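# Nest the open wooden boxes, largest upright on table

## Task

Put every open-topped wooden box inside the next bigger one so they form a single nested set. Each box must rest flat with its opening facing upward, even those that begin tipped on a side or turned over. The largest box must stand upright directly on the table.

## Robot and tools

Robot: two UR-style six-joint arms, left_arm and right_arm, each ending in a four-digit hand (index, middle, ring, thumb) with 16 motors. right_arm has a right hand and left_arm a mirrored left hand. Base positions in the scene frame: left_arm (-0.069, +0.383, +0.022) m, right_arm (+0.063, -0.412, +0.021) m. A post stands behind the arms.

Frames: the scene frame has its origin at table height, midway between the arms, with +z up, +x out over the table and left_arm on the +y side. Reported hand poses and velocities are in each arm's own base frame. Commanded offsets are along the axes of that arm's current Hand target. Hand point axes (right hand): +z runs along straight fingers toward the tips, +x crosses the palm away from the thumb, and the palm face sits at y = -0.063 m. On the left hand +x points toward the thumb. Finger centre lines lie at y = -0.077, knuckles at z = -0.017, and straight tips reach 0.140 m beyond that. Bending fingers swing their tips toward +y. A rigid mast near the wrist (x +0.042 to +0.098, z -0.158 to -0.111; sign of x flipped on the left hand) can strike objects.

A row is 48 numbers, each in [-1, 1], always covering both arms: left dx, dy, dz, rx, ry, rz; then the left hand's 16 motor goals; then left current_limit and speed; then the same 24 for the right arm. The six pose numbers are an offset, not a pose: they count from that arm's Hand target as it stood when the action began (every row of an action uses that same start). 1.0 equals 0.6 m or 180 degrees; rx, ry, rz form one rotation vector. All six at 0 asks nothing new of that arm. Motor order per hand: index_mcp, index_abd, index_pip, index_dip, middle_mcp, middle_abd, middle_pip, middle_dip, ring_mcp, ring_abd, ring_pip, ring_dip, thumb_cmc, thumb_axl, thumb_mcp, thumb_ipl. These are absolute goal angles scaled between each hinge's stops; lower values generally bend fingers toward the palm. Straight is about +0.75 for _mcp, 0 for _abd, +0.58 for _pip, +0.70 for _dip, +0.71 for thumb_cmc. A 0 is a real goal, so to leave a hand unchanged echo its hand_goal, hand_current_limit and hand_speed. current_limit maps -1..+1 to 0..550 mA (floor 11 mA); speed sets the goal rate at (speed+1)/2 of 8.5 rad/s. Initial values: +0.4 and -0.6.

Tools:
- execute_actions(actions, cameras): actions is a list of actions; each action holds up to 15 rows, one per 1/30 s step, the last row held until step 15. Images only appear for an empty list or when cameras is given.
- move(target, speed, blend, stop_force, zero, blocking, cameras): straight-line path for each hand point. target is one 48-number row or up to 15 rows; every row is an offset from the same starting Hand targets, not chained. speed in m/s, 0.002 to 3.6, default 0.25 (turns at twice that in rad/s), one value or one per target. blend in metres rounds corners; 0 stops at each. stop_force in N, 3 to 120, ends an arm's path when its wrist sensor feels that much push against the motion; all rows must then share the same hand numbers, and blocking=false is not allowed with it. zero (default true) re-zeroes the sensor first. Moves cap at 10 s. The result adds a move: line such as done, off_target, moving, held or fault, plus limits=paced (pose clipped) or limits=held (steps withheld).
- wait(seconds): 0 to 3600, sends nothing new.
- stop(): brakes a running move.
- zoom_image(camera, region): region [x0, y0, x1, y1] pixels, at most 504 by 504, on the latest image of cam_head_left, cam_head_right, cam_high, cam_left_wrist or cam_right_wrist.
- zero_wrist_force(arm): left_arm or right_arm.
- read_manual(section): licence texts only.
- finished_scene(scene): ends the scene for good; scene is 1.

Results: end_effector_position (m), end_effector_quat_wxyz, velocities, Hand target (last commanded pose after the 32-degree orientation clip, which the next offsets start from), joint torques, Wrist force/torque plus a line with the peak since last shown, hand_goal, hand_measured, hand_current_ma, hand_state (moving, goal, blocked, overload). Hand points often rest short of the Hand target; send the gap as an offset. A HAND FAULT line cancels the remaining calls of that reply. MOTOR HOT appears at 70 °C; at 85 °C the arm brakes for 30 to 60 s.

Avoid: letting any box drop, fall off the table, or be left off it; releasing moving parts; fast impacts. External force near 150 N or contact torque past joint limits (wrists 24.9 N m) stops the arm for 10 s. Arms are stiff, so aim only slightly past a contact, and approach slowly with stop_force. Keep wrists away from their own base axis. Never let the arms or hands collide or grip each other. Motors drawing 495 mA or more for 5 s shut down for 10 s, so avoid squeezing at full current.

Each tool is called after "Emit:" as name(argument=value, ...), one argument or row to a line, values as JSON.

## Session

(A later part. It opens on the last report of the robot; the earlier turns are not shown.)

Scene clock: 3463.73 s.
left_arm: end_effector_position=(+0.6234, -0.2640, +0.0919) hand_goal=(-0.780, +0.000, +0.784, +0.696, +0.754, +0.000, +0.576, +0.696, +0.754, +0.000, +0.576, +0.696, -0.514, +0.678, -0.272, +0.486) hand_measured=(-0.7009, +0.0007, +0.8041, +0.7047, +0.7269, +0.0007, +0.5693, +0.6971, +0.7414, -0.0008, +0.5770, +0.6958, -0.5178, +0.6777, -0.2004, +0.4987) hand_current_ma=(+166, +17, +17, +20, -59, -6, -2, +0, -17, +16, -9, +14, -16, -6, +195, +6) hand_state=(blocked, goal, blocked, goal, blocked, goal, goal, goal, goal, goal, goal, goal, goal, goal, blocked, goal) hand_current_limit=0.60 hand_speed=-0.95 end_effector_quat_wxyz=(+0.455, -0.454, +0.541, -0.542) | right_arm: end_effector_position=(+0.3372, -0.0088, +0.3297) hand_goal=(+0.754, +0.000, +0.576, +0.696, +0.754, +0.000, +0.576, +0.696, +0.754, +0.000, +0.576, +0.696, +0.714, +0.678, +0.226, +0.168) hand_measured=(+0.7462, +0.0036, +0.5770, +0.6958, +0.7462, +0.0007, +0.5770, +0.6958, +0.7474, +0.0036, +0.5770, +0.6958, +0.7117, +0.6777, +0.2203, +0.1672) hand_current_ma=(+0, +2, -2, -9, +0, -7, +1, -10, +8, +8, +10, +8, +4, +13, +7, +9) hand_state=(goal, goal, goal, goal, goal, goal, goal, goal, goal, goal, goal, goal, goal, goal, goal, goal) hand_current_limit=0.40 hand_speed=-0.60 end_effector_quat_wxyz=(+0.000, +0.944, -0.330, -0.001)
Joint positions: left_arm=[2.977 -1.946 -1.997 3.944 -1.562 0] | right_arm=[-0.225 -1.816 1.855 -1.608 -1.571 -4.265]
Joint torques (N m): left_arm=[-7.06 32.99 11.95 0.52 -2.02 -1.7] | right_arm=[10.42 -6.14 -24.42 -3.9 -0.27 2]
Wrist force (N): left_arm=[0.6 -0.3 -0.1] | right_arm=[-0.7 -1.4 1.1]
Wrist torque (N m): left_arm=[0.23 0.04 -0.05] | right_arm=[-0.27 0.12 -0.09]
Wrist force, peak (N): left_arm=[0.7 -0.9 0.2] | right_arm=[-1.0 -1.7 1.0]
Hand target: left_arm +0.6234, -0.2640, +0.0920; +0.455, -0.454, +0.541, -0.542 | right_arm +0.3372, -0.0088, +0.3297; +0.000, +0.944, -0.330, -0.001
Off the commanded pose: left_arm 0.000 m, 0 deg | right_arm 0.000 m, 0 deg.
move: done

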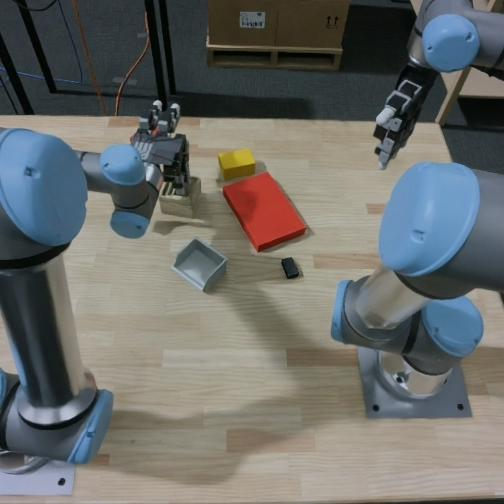

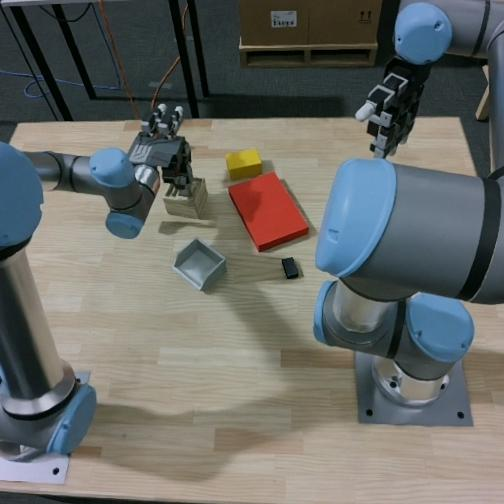

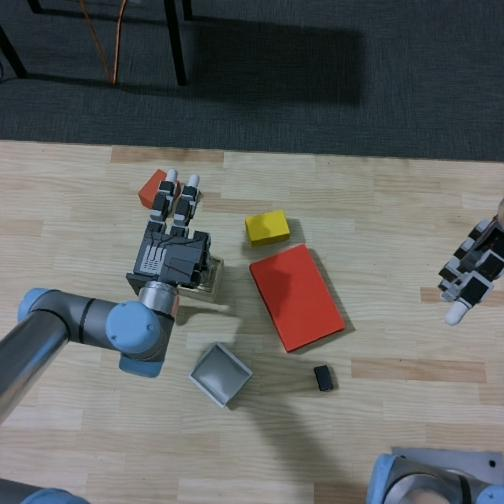

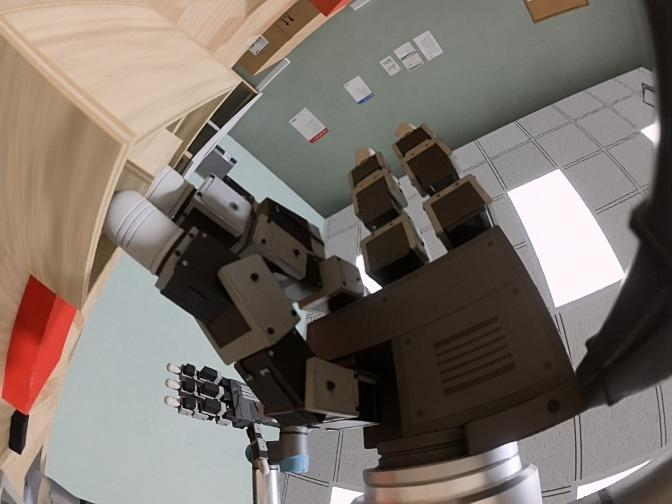

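Emit:
move(
  target=[
    [0,0,0.0087,0,0,0,-0.7800,0,0.7839,0.6957,0.754,0,0.576,0.6957,0.754,0,0.576,0.6957,-0.514,0.678,-0.2730,0.4854,0.6,-0.95,0,0,0,0,0,0,0.754,0,0.576,0.696,0.754,0,0.576,0.696,0.754,0,0.576,0.696,0.714,0.678,0.226,0.168,0.4,-0.6],
    [0,0.006,0.0083,0,0,0,-0.7800,0,0.7839,0.6957,0.754,0,0.576,0.6957,0.754,0,0.576,0.6957,-0.514,0.678,-0.2730,0.4854,0.6,-0.95,0,0,0,0,0,0,0.754,0,0.576,0.696,0.754,0,0.576,0.696,0.754,0,0.576,0.696,0.714,0.678,0.226,0.168,0.4,-0.6],
  ],
  speed=0.005,
  stop_force=3,
  cameras=["cam_head_left","cam_head_right","cam_high","cam_left_wrist"],
)

Emit:
zoom_image(
  camera="cam_high",
  region=[192, 254, 224, 286],
)

Emit:
zoom_image(
  camera="cam_high",
  region=[190, 272, 214, 296],
)

Emit:
zoom_image(
  camera="cam_head_left",
  region=[165, 170, 197, 202],
)

Emit:
zoom_image(
  camera="cam_left_wrist",
  region=[60, 100, 180, 220],
)

Scene clock: 3493.37 s.
left_arm: end_effector_position=(+0.6283, -0.2648, +0.0883) hand_goal=(-0.780, +0.000, +0.784, +0.696, +0.754, +0.000, +0.576, +0.696, +0.754, +0.000, +0.576, +0.696, -0.514, +0.678, -0.272, +0.486) hand_measured=(-0.7033, +0.0007, +0.8054, +0.7060, +0.7269, +0.0007, +0.5693, +0.6971, +0.7426, -0.0008, +0.5757, +0.6958, -0.5165, +0.6777, -0.2004, +0.5025) hand_current_ma=(+147, +13, +25, +14, -47, -9, -3, -3, +2, +10, -3, -1, +14, -8, +185, +40) hand_state=(blocked, goal, blocked, goal, blocked, goal, goal, goal, goal, goal, goal, goal, goal, goal, blocked, goal) hand_current_limit=0.60 hand_speed=-0.95 end_effector_quat_wxyz=(+0.455, -0.454, +0.541, -0.542) | right_arm: end_effector_position=(+0.3372, -0.0088, +0.3297) hand_goal=(+0.754, +0.000, +0.576, +0.696, +0.754, +0.000, +0.576, +0.696, +0.754, +0.000, +0.576, +0.696, +0.714, +0.678, +0.226, +0.168) hand_measured=(+0.7450, +0.0036, +0.5770, +0.6958, +0.7462, +0.0021, +0.5770, +0.6958, +0.7462, +0.0051, +0.5770, +0.6958, +0.7117, +0.6777, +0.2203, +0.1681) hand_current_ma=(+3, -3, +1, -11, -4, -2, +1, -5, -1, +9, +2, +4, +11, +14, +7, +0) hand_state=(goal, goal, goal, goal, goal, goal, goal, goal, goal, goal, goal, goal, goal, goal, goal, goal) hand_current_limit=0.40 hand_speed=-0.60 end_effector_quat_wxyz=(+0.000, +0.944, -0.330, -0.001)
Joint positions: left_arm=[2.976 -1.961 -1.985 3.948 -1.563 0] | right_arm=[-0.225 -1.816 1.855 -1.608 -1.571 -4.265]
Joint torques (N m): left_arm=[-7.49 35.27 15.85 -0.02 -2.18 -1.28] | right_arm=[10.37 -5.66 -24.28 -4 -0.33 1.9]
Wrist force (N): left_arm=[0.6 -0.5 -0.4] | right_arm=[-0.7 -1.1 1.3]
Wrist torque (N m): left_arm=[0.23 0.02 -0.04] | right_arm=[-0.24 0.12 -0.08]
Wrist force, peak (N): left_arm=[0.7 -1.0 -1.0] | right_arm=[-0.7 -1.6 1.3]
Hand target: left_arm +0.6283, -0.2648, +0.0884; +0.455, -0.454, +0.541, -0.542 | right_arm +0.3372, -0.0088, +0.3297; +0.000, +0.944, -0.330, -0.001
Off the commanded pose: left_arm 0.000 m, 0 deg | right_arm 0.000 m, 0 deg.
move: done

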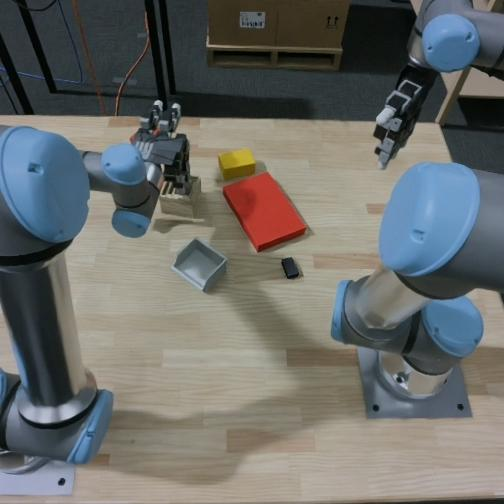

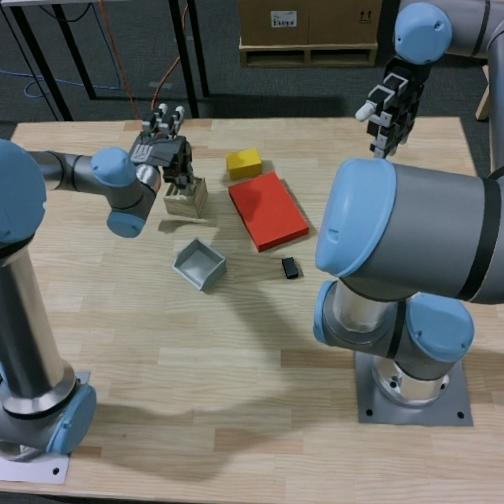

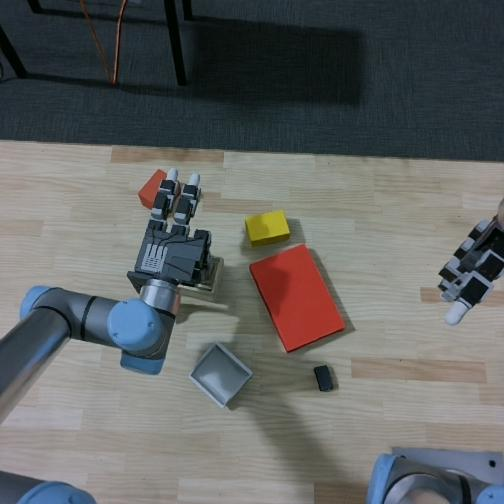

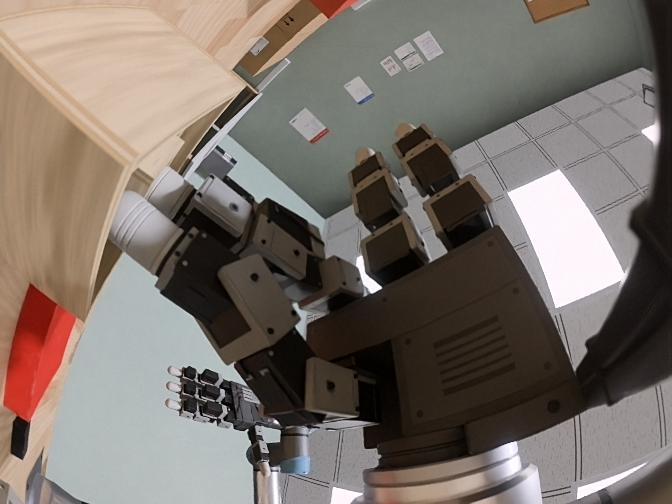

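Scaled by 15.750 from the camera's image (finer frame: 720x720).

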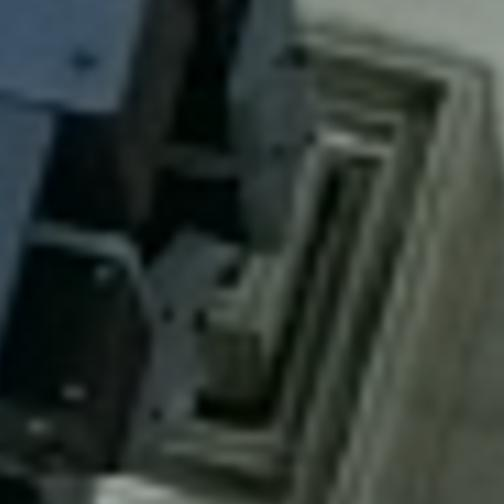

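Scaled by 21.000 from the camera's image (finer frame: 720x720).

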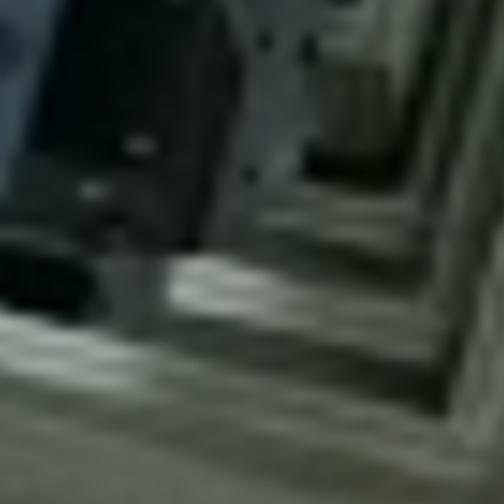

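Scaled by 15.750 from the camera's image (finer frame: 720x720).

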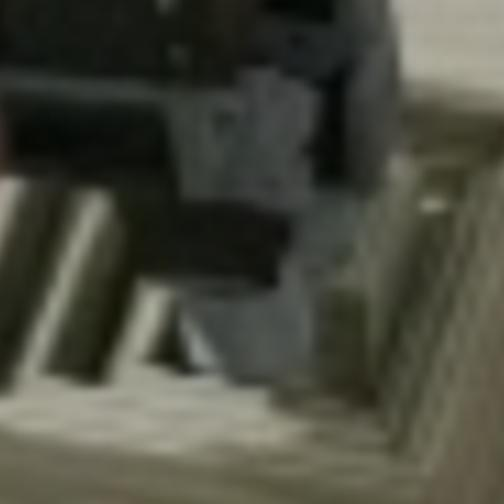

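Scaled by 4.200 from the camera's image (finer frame: 960x720).

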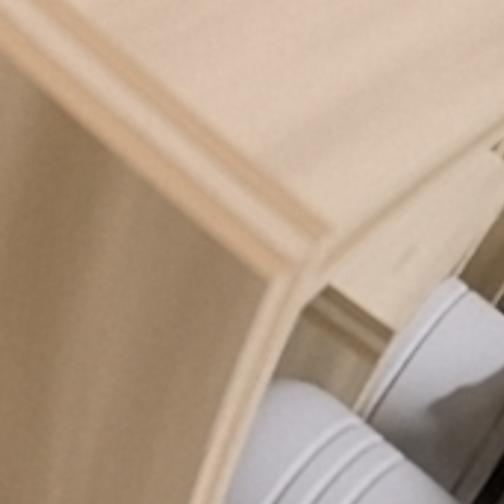

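Emit:
move(
  target=[
    [0,0,0,0,0,0,-0.7200,0,0.7839,0.6957,0.754,0,0.576,0.6957,0.754,0,0.576,0.6957,-0.514,0.678,-0.2400,0.4854,0.6,-0.97,0,0,0,0,0,0,0.754,0,0.576,0.696,0.754,0,0.576,0.696,0.754,0,0.576,0.696,0.714,0.678,0.226,0.168,0.4,-0.6],
    [0,0,0,0,0,0,-0.6800,0,0.7839,0.6957,0.754,0,0.576,0.6957,0.754,0,0.576,0.6957,-0.514,0.678,-0.2200,0.4900,0.6,-0.97,0,0,0,0,0,0,0.754,0,0.576,0.696,0.754,0,0.576,0.696,0.754,0,0.576,0.696,0.714,0.678,0.226,0.168,0.4,-0.6],
    [0,0,0,0,0,0,-0.6450,0,0.7839,0.6957,0.754,0,0.576,0.6957,0.754,0,0.576,0.6957,-0.514,0.678,-0.2100,0.5000,0.6,-0.97,0,0,0,0,0,0,0.754,0,0.576,0.696,0.754,0,0.576,0.696,0.754,0,0.576,0.696,0.714,0.678,0.226,0.168,0.4,-0.6],
  ],
  speed=0.005,
  cameras=["cam_head_left","cam_head_right","cam_high","cam_left_wrist"],
)

Emit:
zoom_image(
  camera="cam_high",
  region=[192, 254, 224, 286],
)

Emit:
zoom_image(
  camera="cam_left_wrist",
  region=[60, 100, 180, 220],
)

Scene clock: 3539.63 s.
left_arm: end_effector_position=(+0.6283, -0.2648, +0.0884) hand_goal=(-0.644, +0.000, +0.784, +0.696, +0.754, +0.000, +0.576, +0.696, +0.754, +0.000, +0.576, +0.696, -0.514, +0.678, -0.210, +0.500) hand_measured=(-0.6768, +0.0007, +0.7784, +0.6958, +0.7269, +0.0007, +0.5693, +0.6971, +0.7426, -0.0008, +0.5757, +0.6958, -0.5178, +0.6777, -0.2004, +0.5025) hand_current_ma=(-61, +11, -3, +1, -40, -3, +1, +8, -26, +12, +2, -2, +5, -8, +31, -11) hand_state=(blocked, goal, goal, goal, blocked, goal, goal, goal, goal, goal, goal, goal, goal, goal, goal, goal) hand_current_limit=0.60 hand_speed=-0.97 end_effector_quat_wxyz=(+0.455, -0.454, +0.541, -0.542) | right_arm: end_effector_position=(+0.3372, -0.0088, +0.3297) hand_goal=(+0.754, +0.000, +0.576, +0.696, +0.754, +0.000, +0.576, +0.696, +0.754, +0.000, +0.576, +0.696, +0.714, +0.678, +0.226, +0.168) hand_measured=(+0.7462, +0.0036, +0.5770, +0.6958, +0.7450, +0.0007, +0.5770, +0.6958, +0.7462, +0.0036, +0.5770, +0.6971, +0.7117, +0.6767, +0.2193, +0.1672) hand_current_ma=(+6, +1, +7, -8, +6, -11, -2, -8, +10, -1, +0, -7, +10, +3, +3, +16) hand_state=(goal, goal, goal, goal, goal, goal, goal, goal, goal, goal, goal, goal, goal, goal, goal, goal) hand_current_limit=0.40 hand_speed=-0.60 end_effector_quat_wxyz=(+0.000, +0.944, -0.330, -0.001)
Joint positions: left_arm=[2.976 -1.961 -1.985 3.948 -1.563 0] | right_arm=[-0.225 -1.816 1.855 -1.608 -1.571 -4.265]
Joint torques (N m): left_arm=[0.83 45.91 21.06 0.41 0.07 -0.95] | right_arm=[10.49 -6.07 -24.74 -3.96 -0.29 2.02]
Wrist force (N): left_arm=[0.9 -0.9 -1.0] | right_arm=[-0.8 -1.2 1.2]
Wrist torque (N m): left_arm=[0.20 0.00 -0.04] | right_arm=[-0.25 0.13 -0.09]
Wrist force, peak (N): left_arm=[0.7 -1.1 -1.2] | right_arm=[-0.6 -1.6 1.4]
Hand target: left_arm +0.6283, -0.2648, +0.0884; +0.455, -0.454, +0.541, -0.542 | right_arm +0.3372, -0.0088, +0.3297; +0.000, +0.944, -0.330, -0.001
Off the commanded pose: left_arm 0.000 m, 0 deg | right_arm 0.000 m, 0 deg.
move: done

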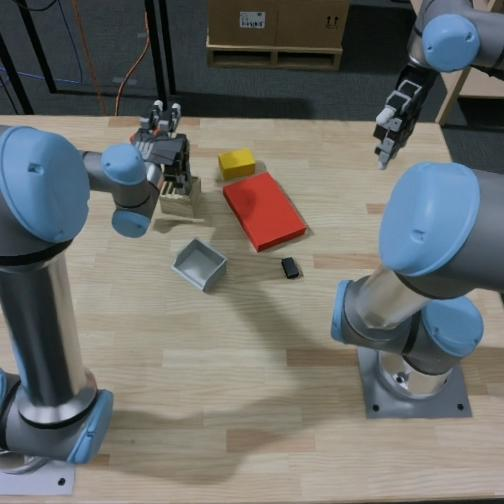

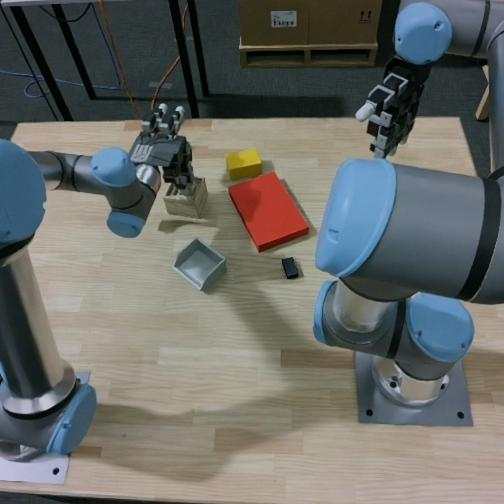

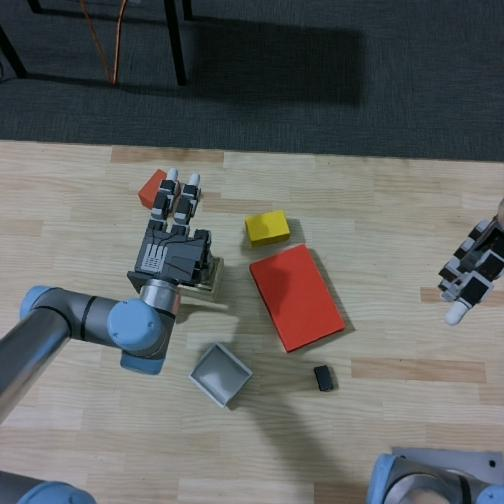

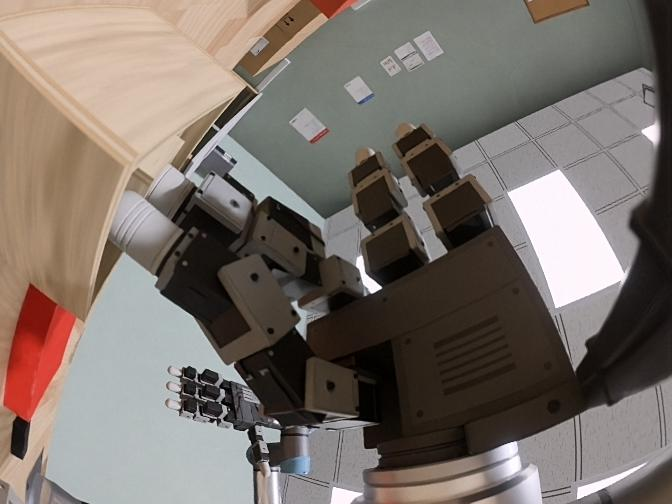

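Scaled by 15.750 from the camera's image (finer frame: 720x720).

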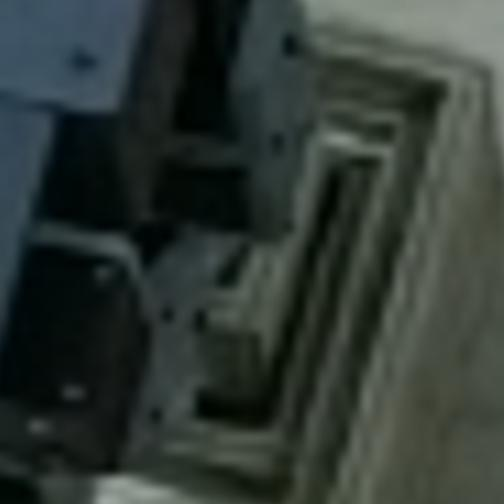

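Scaled by 4.200 from the camera's image (finer frame: 960x720).

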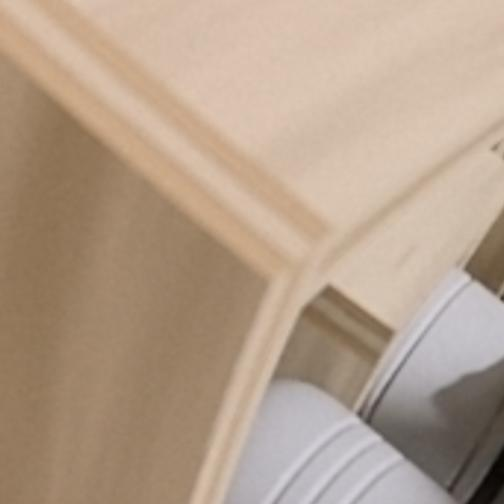

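Emit:
move(
  target=[
    [0,0,0,0,0,0,-0.6450,0,0.7839,0.6957,0.754,0,0.576,0.6957,0.754,0,0.576,0.6957,-0.514,0.678,-0.1960,0.5040,0.6,-0.97,0,0,0,0,0,0,0.754,0,0.576,0.696,0.754,0,0.576,0.696,0.754,0,0.576,0.696,0.714,0.678,0.226,0.168,0.4,-0.6],
    [0,0,0,0,0,0,-0.6450,0,0.7839,0.6957,0.754,0,0.576,0.6957,0.754,0,0.576,0.6957,-0.514,0.678,-0.2090,0.5319,0.6,-0.97,0,0,0,0,0,0,0.754,0,0.576,0.696,0.754,0,0.576,0.696,0.754,0,0.576,0.696,0.714,0.678,0.226,0.168,0.4,-0.6],
  ],
  speed=0.005,
  cameras=["cam_head_left","cam_high","cam_left_wrist"],
)

Emit:
zoom_image(
  camera="cam_high",
  region=[192, 254, 224, 286],
)

Emit:
zoom_image(
  camera="cam_left_wrist",
  region=[60, 100, 180, 220],
)

Emit:
zoom_image(
  camera="cam_head_left",
  region=[170, 170, 202, 202],
)

Scene clock: 3548.23 s.
left_arm: end_effector_position=(+0.6283, -0.2648, +0.0884) hand_goal=(-0.644, +0.000, +0.784, +0.696, +0.754, +0.000, +0.576, +0.696, +0.754, +0.000, +0.576, +0.696, -0.514, +0.678, -0.208, +0.532) hand_measured=(-0.6708, +0.0007, +0.7784, +0.6958, +0.7269, -0.0008, +0.5693, +0.6971, +0.7426, -0.0008, +0.5770, +0.6958, -0.5165, +0.6777, -0.1984, +0.5283) hand_current_ma=(-41, +1, -16, -7, -58, -12, +6, +19, -4, +10, -18, -10, +6, -13, +25, -7) hand_state=(blocked, goal, goal, goal, blocked, goal, goal, goal, goal, goal, goal, goal, goal, goal, goal, goal) hand_current_limit=0.60 hand_speed=-0.97 end_effector_quat_wxyz=(+0.455, -0.454, +0.541, -0.542) | right_arm: end_effector_position=(+0.3372, -0.0088, +0.3297) hand_goal=(+0.754, +0.000, +0.576, +0.696, +0.754, +0.000, +0.576, +0.696, +0.754, +0.000, +0.576, +0.696, +0.714, +0.678, +0.226, +0.168) hand_measured=(+0.7462, +0.0036, +0.5770, +0.6958, +0.7462, +0.0021, +0.5770, +0.6958, +0.7450, +0.0051, +0.5770, +0.6958, +0.7117, +0.6767, +0.2203, +0.1672) hand_current_ma=(-1, +2, +0, -13, -1, -1, +2, -7, +8, +6, -8, +5, +8, +9, +10, +5) hand_state=(goal, goal, goal, goal, goal, goal, goal, goal, goal, goal, goal, goal, goal, goal, goal, goal) hand_current_limit=0.40 hand_speed=-0.60 end_effector_quat_wxyz=(+0.000, +0.944, -0.330, -0.001)
Joint positions: left_arm=[2.976 -1.961 -1.985 3.948 -1.563 0] | right_arm=[-0.225 -1.816 1.855 -1.608 -1.571 -4.265]
Joint torques (N m): left_arm=[5.17 42.96 21.86 1.6 1.63 -0.81] | right_arm=[10.29 -6.04 -24.55 -3.92 -0.31 2.02]
Wrist force (N): left_arm=[0.4 -0.5 -0.6] | right_arm=[-0.8 -1.3 1.1]
Wrist torque (N m): left_arm=[0.24 0.06 -0.06] | right_arm=[-0.25 0.14 -0.10]
Wrist force, peak (N): left_arm=[0.9 -1.4 -1.6] | right_arm=[-0.7 -1.7 1.1]
Hand target: left_arm +0.6283, -0.2648, +0.0884; +0.455, -0.454, +0.541, -0.542 | right_arm +0.3372, -0.0088, +0.3297; +0.000, +0.944, -0.330, -0.001
Off the commanded pose: left_arm 0.000 m, 0 deg | right_arm 0.000 m, 0 deg.
move: done

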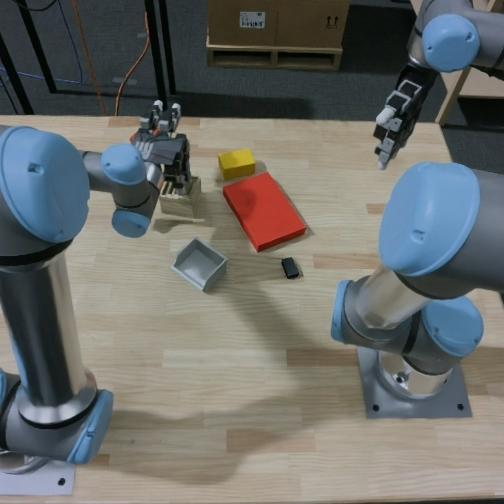

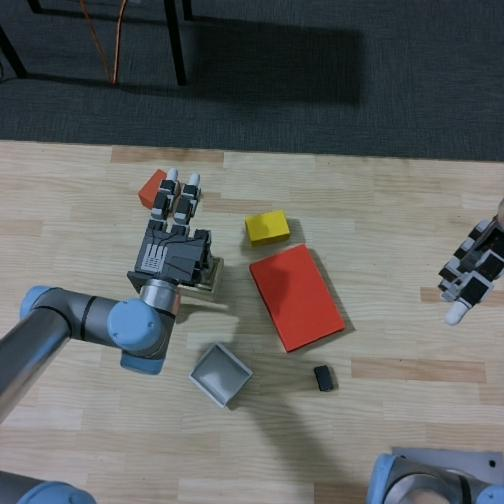

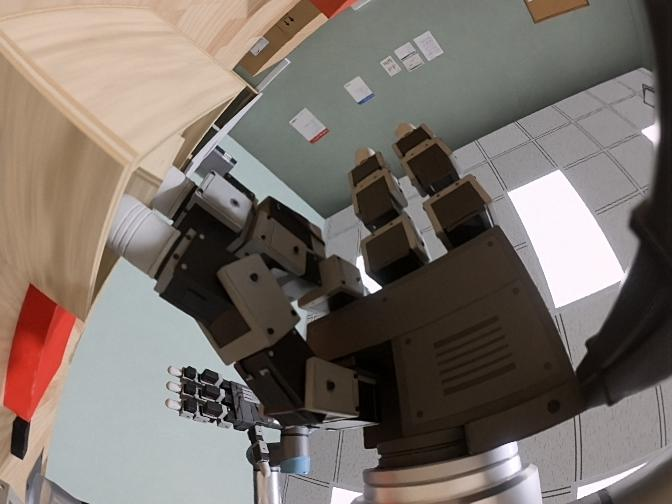

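Scaled by 15.750 from the camera's image (finer frame: 720x720).

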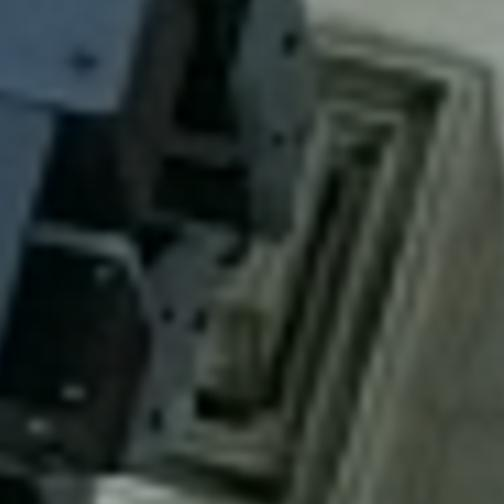

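Scaled by 4.200 from the camera's image (finer frame: 960x720).

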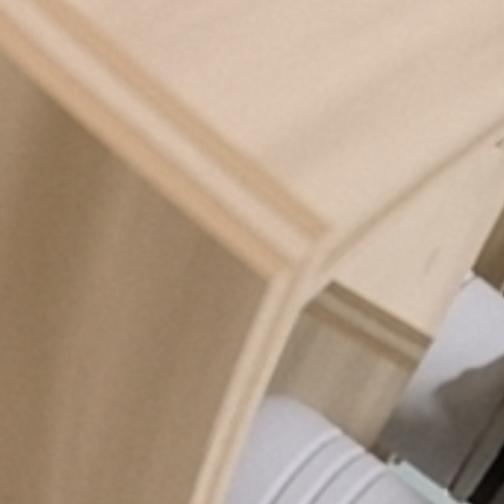

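Scaled by 15.750 from the camera's image (finer frame: 720x720).

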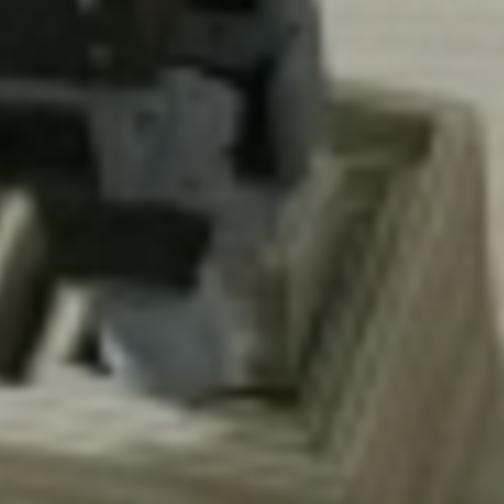

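Emit:
move(
  target=[
    [0,0,0,0,0,0,-0.6400,0,0.7839,0.6957,0.754,0,0.576,0.6957,0.754,0,0.576,0.6957,-0.514,0.678,-0.2600,0.6150,0.6,-0.96,0,0,0,0,0,0,0.754,0,0.576,0.696,0.754,0,0.576,0.696,0.754,0,0.576,0.696,0.714,0.678,0.226,0.168,0.4,-0.6],
    [0,0,0,0,0,0,-0.6400,0,0.7839,0.6957,0.754,0,0.576,0.6957,0.754,0,0.576,0.6957,-0.514,0.678,-0.3140,0.6995,0.6,-0.96,0,0,0,0,0,0,0.754,0,0.576,0.696,0.754,0,0.576,0.696,0.754,0,0.576,0.696,0.714,0.678,0.226,0.168,0.4,-0.6],
    [0,0,0,0,0,0,-0.6400,0,0.7839,0.6957,0.754,0,0.576,0.6957,0.754,0,0.576,0.6957,-0.514,0.678,-0.3540,0.7700,0.6,-0.96,0,0,0,0,0,0,0.754,0,0.576,0.696,0.754,0,0.576,0.696,0.754,0,0.576,0.696,0.714,0.678,0.226,0.168,0.4,-0.6],
    [0,0,0,0,0,0,-0.6400,0,0.7839,0.6957,0.754,0,0.576,0.6957,0.754,0,0.576,0.6957,-0.514,0.678,-0.3876,0.8292,0.6,-0.96,0,0,0,0,0,0,0.754,0,0.576,0.696,0.754,0,0.576,0.696,0.754,0,0.576,0.696,0.714,0.678,0.226,0.168,0.4,-0.6],
  ],
  speed=0.005,
  cameras=["cam_head_left","cam_high","cam_left_wrist"],
)

Emit:
zoom_image(
  camera="cam_high",
  region=[192, 254, 224, 286],
)

Emit:
zoom_image(
  camera="cam_left_wrist",
  region=[60, 100, 180, 220],
)

Emit:
zoom_image(
  camera="cam_head_left",
  region=[170, 170, 202, 202],
)

Scene clock: 3561.70 s.
left_arm: end_effector_position=(+0.6283, -0.2648, +0.0884) hand_goal=(-0.640, +0.000, +0.784, +0.696, +0.754, +0.000, +0.576, +0.696, +0.754, +0.000, +0.576, +0.696, -0.514, +0.678, -0.388, +0.830) hand_measured=(-0.6708, +0.0007, +0.7784, +0.6945, +0.7269, +0.0007, +0.5693, +0.6971, +0.7414, -0.0008, +0.5757, +0.6958, -0.5165, +0.6777, -0.3765, +0.8265) hand_current_ma=(-57, +9, -1, +14, -53, +2, +2, +7, -1, +6, -10, +3, -14, +2, +20, -5) hand_state=(blocked, goal, goal, goal, blocked, goal, goal, goal, goal, goal, goal, goal, goal, goal, goal, goal) hand_current_limit=0.60 hand_speed=-0.96 end_effector_quat_wxyz=(+0.455, -0.454, +0.541, -0.542) | right_arm: end_effector_position=(+0.3372, -0.0088, +0.3297) hand_goal=(+0.754, +0.000, +0.576, +0.696, +0.754, +0.000, +0.576, +0.696, +0.754, +0.000, +0.576, +0.696, +0.714, +0.678, +0.226, +0.168) hand_measured=(+0.7462, +0.0036, +0.5770, +0.6971, +0.7450, +0.0021, +0.5757, +0.6958, +0.7462, +0.0051, +0.5770, +0.6958, +0.7117, +0.6777, +0.2203, +0.1672) hand_current_ma=(-5, -3, +0, -2, +6, -4, +2, +0, +8, +7, +2, +0, -1, +12, +7, +0) hand_state=(goal, goal, goal, goal, goal, goal, goal, goal, goal, goal, goal, goal, goal, goal, goal, goal) hand_current_limit=0.40 hand_speed=-0.60 end_effector_quat_wxyz=(+0.000, +0.944, -0.330, -0.001)
Joint positions: left_arm=[2.976 -1.961 -1.985 3.948 -1.563 0] | right_arm=[-0.225 -1.816 1.855 -1.608 -1.571 -4.265]
Joint torques (N m): left_arm=[4.48 40.74 21.49 3.95 1.69 -0.09] | right_arm=[10.53 -6.3 -24.7 -3.97 -0.41 2.04]
Wrist force (N): left_arm=[0.6 -0.8 -1.0] | right_arm=[-1.0 -1.3 1.0]
Wrist torque (N m): left_arm=[0.23 0.04 -0.05] | right_arm=[-0.26 0.16 -0.11]
Wrist force, peak (N): left_arm=[1.0 -0.7 -0.5] | right_arm=[-1.0 -1.8 1.0]
Hand target: left_arm +0.6283, -0.2648, +0.0884; +0.455, -0.454, +0.541, -0.542 | right_arm +0.3372, -0.0088, +0.3297; +0.000, +0.944, -0.330, -0.001
Off the commanded pose: left_arm 0.000 m, 0 deg | right_arm 0.000 m, 0 deg.
move: done

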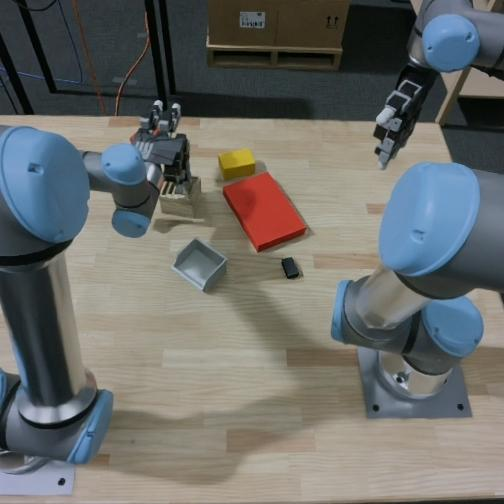

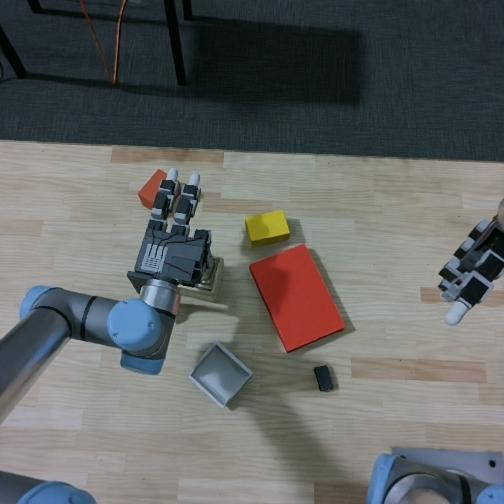

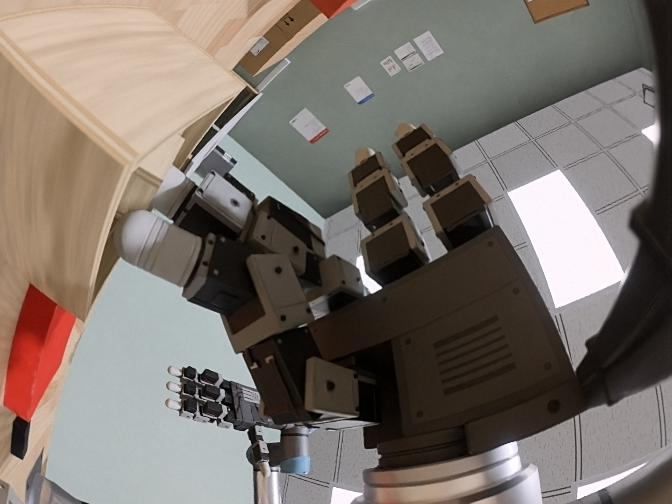

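Scaled by 15.750 from the camera's image (finer frame: 720x720).

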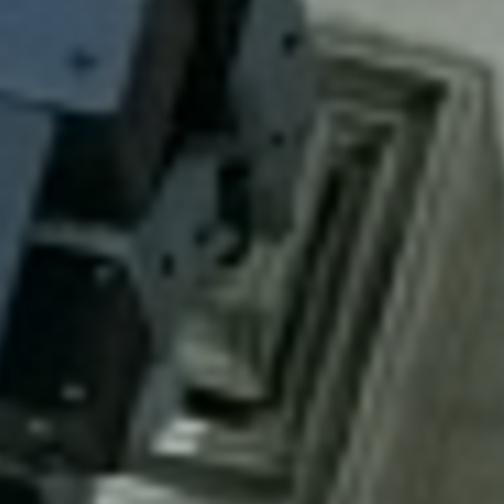

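Scaled by 4.200 from the camera's image (finer frame: 960x720).

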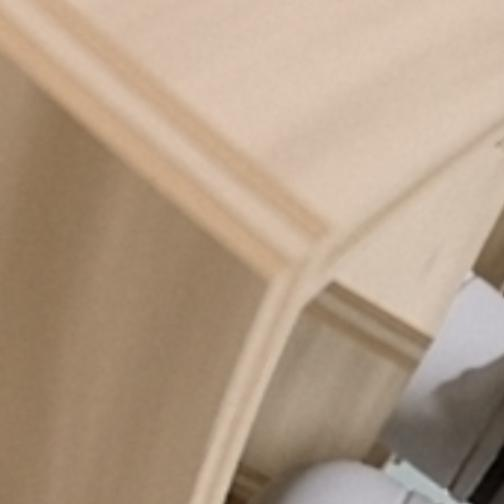

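Scaled by 15.750 from the camera's image (finer frame: 720x720).

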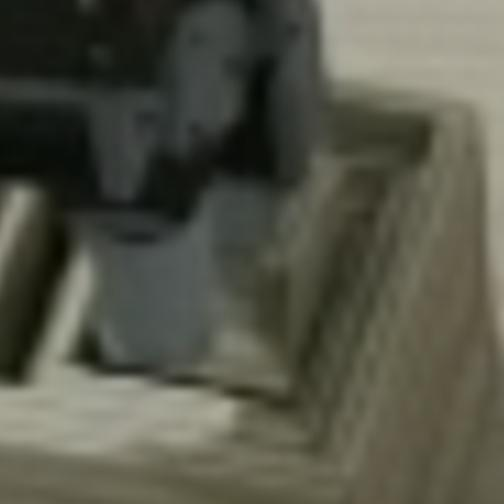

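Emit:
move(
  target=[
    [0,0,0,0,0,0,-0.6400,0,0.7839,0.6957,0.754,0,0.576,0.6957,0.754,0,0.576,0.6957,-0.514,0.678,-0.4150,0.9000,0.6,-0.95,0,0,0,0,0,0,0.754,0,0.576,0.696,0.754,0,0.576,0.696,0.754,0,0.576,0.696,0.714,0.678,0.226,0.168,0.4,-0.6],
    [0,0,0,0,0,0,-0.6400,0,0.7839,0.6957,0.754,0,0.576,0.6957,0.754,0,0.576,0.6957,-0.514,0.678,-0.4157,0.9850,0.6,-0.95,0,0,0,0,0,0,0.754,0,0.576,0.696,0.754,0,0.576,0.696,0.754,0,0.576,0.696,0.714,0.678,0.226,0.168,0.4,-0.6],
    [0,0,0,0,0,0,-0.6400,0,0.7839,0.6957,0.754,0,0.576,0.6957,0.754,0,0.576,0.6957,-0.350,0.678,-0.4157,0.9850,0.6,-0.95,0,0,0,0,0,0,0.754,0,0.576,0.696,0.754,0,0.576,0.696,0.754,0,0.576,0.696,0.714,0.678,0.226,0.168,0.4,-0.6],
    [0,0,0,0,0,0,-0.6400,0,0.7839,0.6957,0.754,0,0.576,0.6957,0.754,0,0.576,0.6957,0.400,0.678,-0.4157,0.9850,0.6,-0.9,0,0,0,0,0,0,0.754,0,0.576,0.696,0.754,0,0.576,0.696,0.754,0,0.576,0.696,0.714,0.678,0.226,0.168,0.4,-0.6],
  ],
  speed=0.005,
  cameras=["cam_head_left","cam_high","cam_left_wrist"],
)

Emit:
zoom_image(
  camera="cam_high",
  region=[192, 254, 224, 286],
)

Emit:
zoom_image(
  camera="cam_left_wrist",
  region=[60, 100, 180, 220],
)

Emit:
zoom_image(
  camera="cam_head_left",
  region=[170, 170, 202, 202],
)

Scene clock: 3575.60 s.
left_arm: end_effector_position=(+0.6283, -0.2648, +0.0884) hand_goal=(-0.640, +0.000, +0.784, +0.696, +0.754, +0.000, +0.576, +0.696, +0.754, +0.000, +0.576, +0.696, +0.400, +0.678, -0.416, +0.986) hand_measured=(-0.6659, +0.0007, +0.7720, +0.6920, +0.7269, -0.0008, +0.5693, +0.6971, +0.7426, -0.0008, +0.5757, +0.6958, +0.3776, +0.6756, -0.4082, +0.9818) hand_current_ma=(-59, +22, -6, -3, -48, +5, -4, +12, -14, +8, -14, -2, -33, -5, +22, -13) hand_state=(blocked, goal, goal, goal, blocked, goal, goal, goal, goal, goal, goal, goal, blocked, goal, goal, goal) hand_current_limit=0.60 hand_speed=-0.90 end_effector_quat_wxyz=(+0.455, -0.454, +0.541, -0.542) | right_arm: end_effector_position=(+0.3372, -0.0088, +0.3297) hand_goal=(+0.754, +0.000, +0.576, +0.696, +0.754, +0.000, +0.576, +0.696, +0.754, +0.000, +0.576, +0.696, +0.714, +0.678, +0.226, +0.168) hand_measured=(+0.7462, +0.0036, +0.5770, +0.6971, +0.7462, +0.0021, +0.5770, +0.6958, +0.7462, +0.0036, +0.5770, +0.6958, +0.7117, +0.6777, +0.2193, +0.1672) hand_current_ma=(-3, +4, -8, -1, +0, -2, -3, +1, +8, +12, +4, +0, +2, +12, +6, +10) hand_state=(goal, goal, goal, goal, goal, goal, goal, goal, goal, goal, goal, goal, goal, goal, goal, goal) hand_current_limit=0.40 hand_speed=-0.60 end_effector_quat_wxyz=(+0.000, +0.944, -0.330, -0.001)
Joint positions: left_arm=[2.976 -1.961 -1.985 3.948 -1.563 0] | right_arm=[-0.225 -1.816 1.855 -1.608 -1.571 -4.265]
Joint torques (N m): left_arm=[4.43 36.55 21.81 3.99 1.85 0.24] | right_arm=[10.41 -6.34 -24.78 -3.95 -0.23 2.06]
Wrist force (N): left_arm=[0.6 -0.9 -0.7] | right_arm=[-0.6 -1.4 0.9]
Wrist torque (N m): left_arm=[0.21 0.03 -0.01] | right_arm=[-0.26 0.12 -0.08]
Wrist force, peak (N): left_arm=[0.8 -1.3 -1.1] | right_arm=[-0.8 -1.6 1.1]
Hand target: left_arm +0.6283, -0.2648, +0.0884; +0.455, -0.454, +0.541, -0.542 | right_arm +0.3372, -0.0088, +0.3297; +0.000, +0.944, -0.330, -0.001
Off the commanded pose: left_arm 0.000 m, 0 deg | right_arm 0.000 m, 0 deg.
move: done

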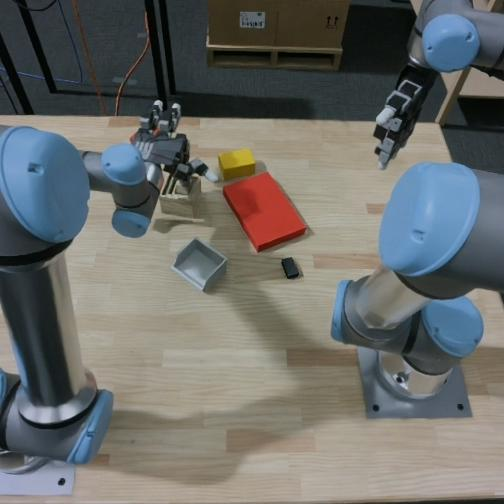

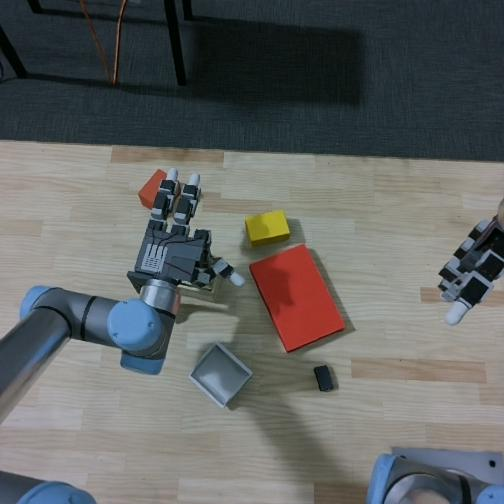

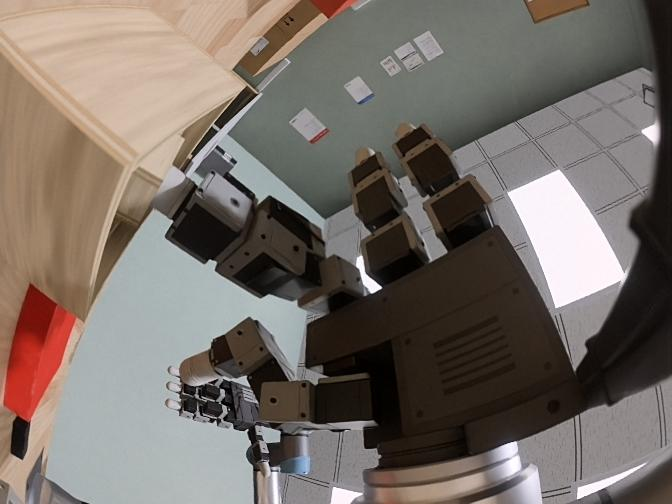

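Scaled by 15.750 from the camera's image (finer frame: 720x720).

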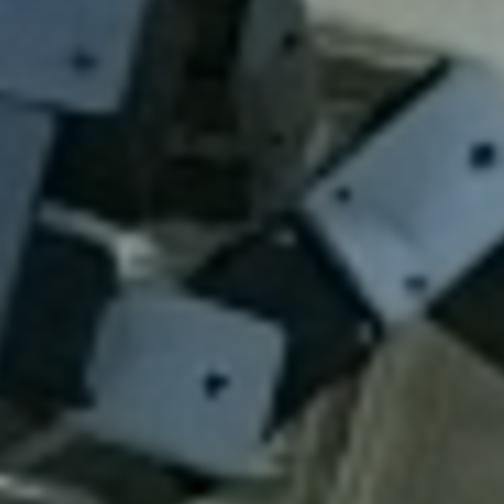

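Scaled by 4.200 from the camera's image (finer frame: 960x720).

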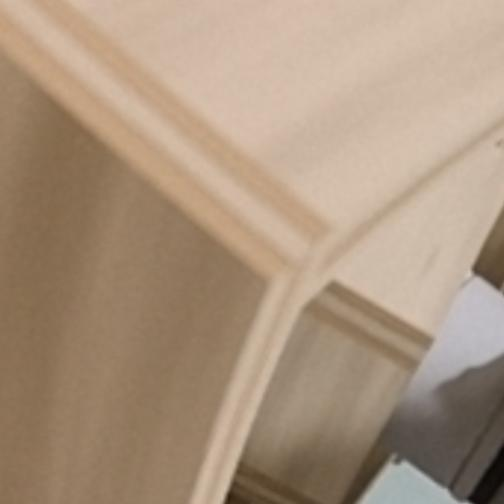

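Scaled by 15.750 from the camera's image (finer frame: 720x720).

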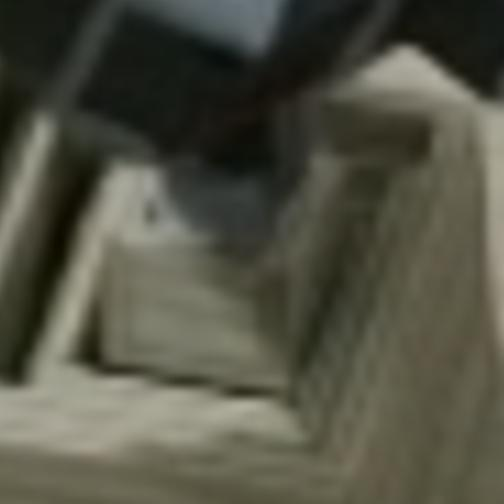

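Emit:
move(
  target=[0,0.0300,0,0,0,0,-0.6400,0,0.7839,0.6957,0.754,0,0.576,0.6957,0.754,0,0.576,0.6957,0.400,0.678,-0.4157,0.9850,0.6,-0.9,0,0,0,0,0,0,0.754,0,0.576,0.696,0.754,0,0.576,0.696,0.754,0,0.576,0.696,0.714,0.678,0.226,0.168,0.4,-0.6],
  speed=0.005,
  stop_force=3,
  cameras=["cam_head_left","cam_head_right","cam_left_wrist"],
)

Emit:
zoom_image(
  camera="cam_head_left",
  region=[165, 172, 201, 208],
)

Emit:
zoom_image(
  camera="cam_head_right",
  region=[170, 172, 206, 208],
)

Emit:
zoom_image(
  camera="cam_left_wrist",
  region=[60, 80, 220, 240],
)

Scene clock: 3586.97 s.
left_arm: end_effector_position=(+0.6283, -0.2648, +0.0703) hand_goal=(-0.640, +0.000, +0.784, +0.696, +0.754, +0.000, +0.576, +0.696, +0.754, +0.000, +0.576, +0.696, +0.400, +0.678, -0.416, +0.986) hand_measured=(-0.6696, +0.0007, +0.7682, +0.6894, +0.7269, +0.0007, +0.5693, +0.6971, +0.7426, -0.0008, +0.5757, +0.6958, +0.3776, +0.6746, -0.4082, +0.9818) hand_current_ma=(-48, +11, -15, -5, -56, -4, +4, +7, -7, +2, -6, -4, -25, -13, +7, -12) hand_state=(blocked, goal, goal, goal, blocked, goal, goal, goal, goal, goal, goal, goal, blocked, goal, goal, goal) hand_current_limit=0.60 hand_speed=-0.90 end_effector_quat_wxyz=(+0.455, -0.454, +0.541, -0.542) | right_arm: end_effector_position=(+0.3372, -0.0088, +0.3297) hand_goal=(+0.754, +0.000, +0.576, +0.696, +0.754, +0.000, +0.576, +0.696, +0.754, +0.000, +0.576, +0.696, +0.714, +0.678, +0.226, +0.168) hand_measured=(+0.7462, +0.0021, +0.5770, +0.6958, +0.7462, +0.0007, +0.5770, +0.6958, +0.7462, +0.0051, +0.5757, +0.6958, +0.7117, +0.6777, +0.2203, +0.1681) hand_current_ma=(+4, +9, +2, -5, -4, -6, +0, -3, +8, +8, +8, +8, +5, +12, +7, +11) hand_state=(goal, goal, goal, goal, goal, goal, goal, goal, goal, goal, goal, goal, goal, goal, goal, goal) hand_current_limit=0.40 hand_speed=-0.60 end_effector_quat_wxyz=(+0.000, +0.944, -0.330, -0.001)
Joint positions: left_arm=[2.976 -1.996 -1.997 3.995 -1.563 0] | right_arm=[-0.225 -1.816 1.855 -1.608 -1.571 -4.265]
Joint torques (N m): left_arm=[5.1 38.39 13.68 0.17 2.01 1.1] | right_arm=[10.44 -6.12 -25.15 -4 -0.31 2.04]
Wrist force (N): left_arm=[0.4 -0.5 -1.1] | right_arm=[-0.6 -1.3 1.0]
Wrist torque (N m): left_arm=[0.21 0.06 -0.03] | right_arm=[-0.25 0.12 -0.09]
Wrist force, peak (N): left_arm=[0.9 -1.2 -1.1] | right_arm=[-0.9 -1.6 1.2]
Hand target: left_arm +0.6283, -0.2648, +0.0704; +0.455, -0.454, +0.541, -0.542 | right_arm +0.3372, -0.0088, +0.3297; +0.000, +0.944, -0.330, -0.001
Off the commanded pose: left_arm 0.000 m, 0 deg | right_arm 0.000 m, 0 deg.
move: done

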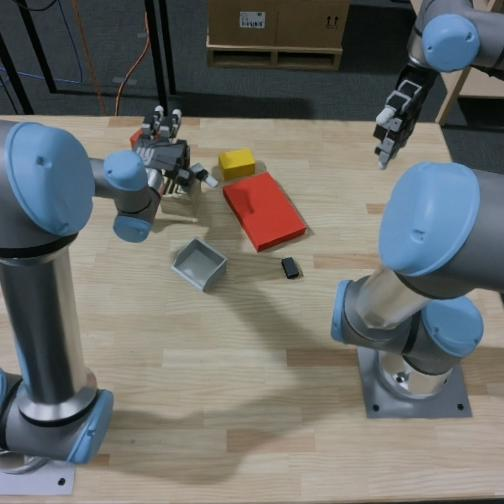

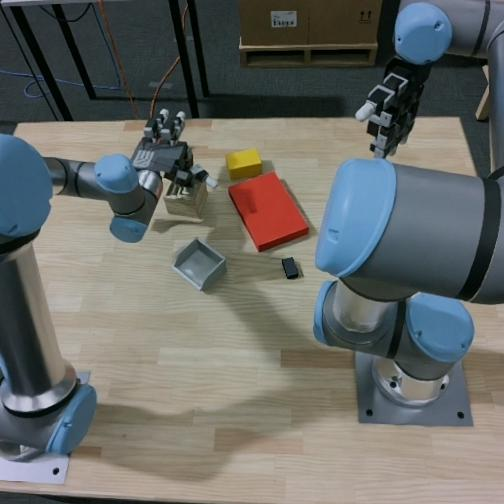

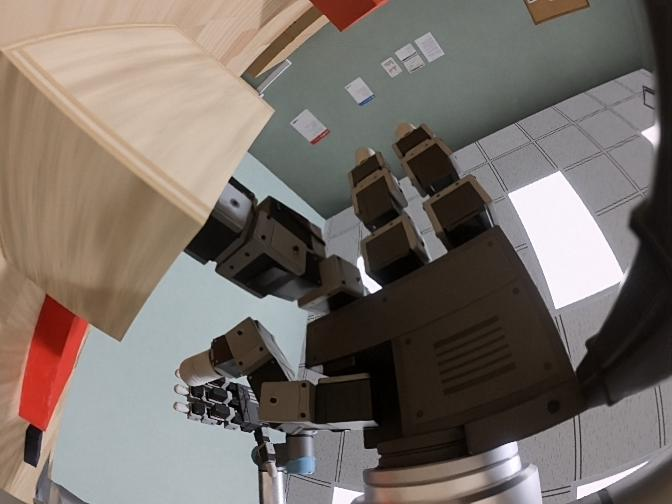

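Scaled by 14.000 from the camera's image (finer frame: 720x720).

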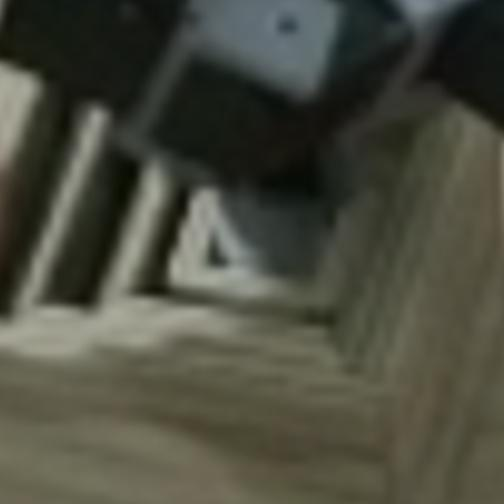

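Scaled by 14.000 from the camera's image (finer frame: 720x720).

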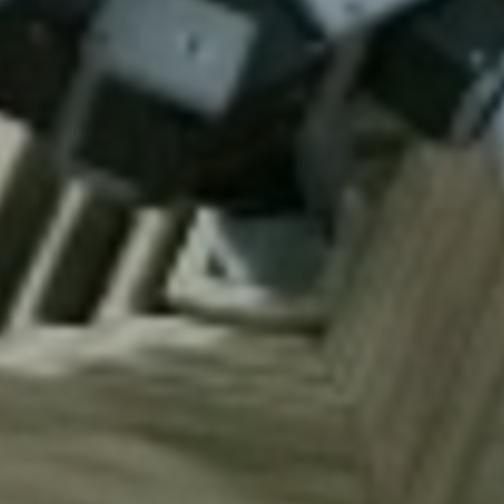

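Scaled by 3.150 from the camera's image (finer frame: 960x720).

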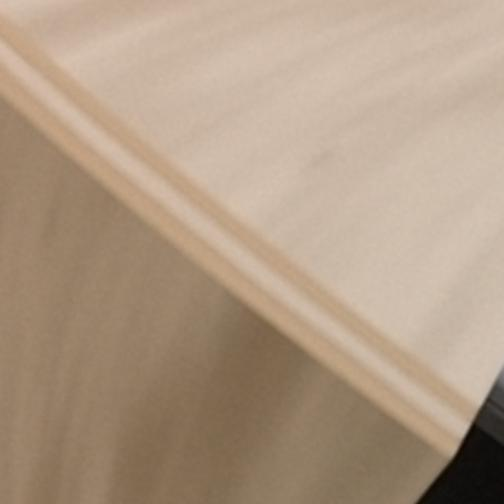

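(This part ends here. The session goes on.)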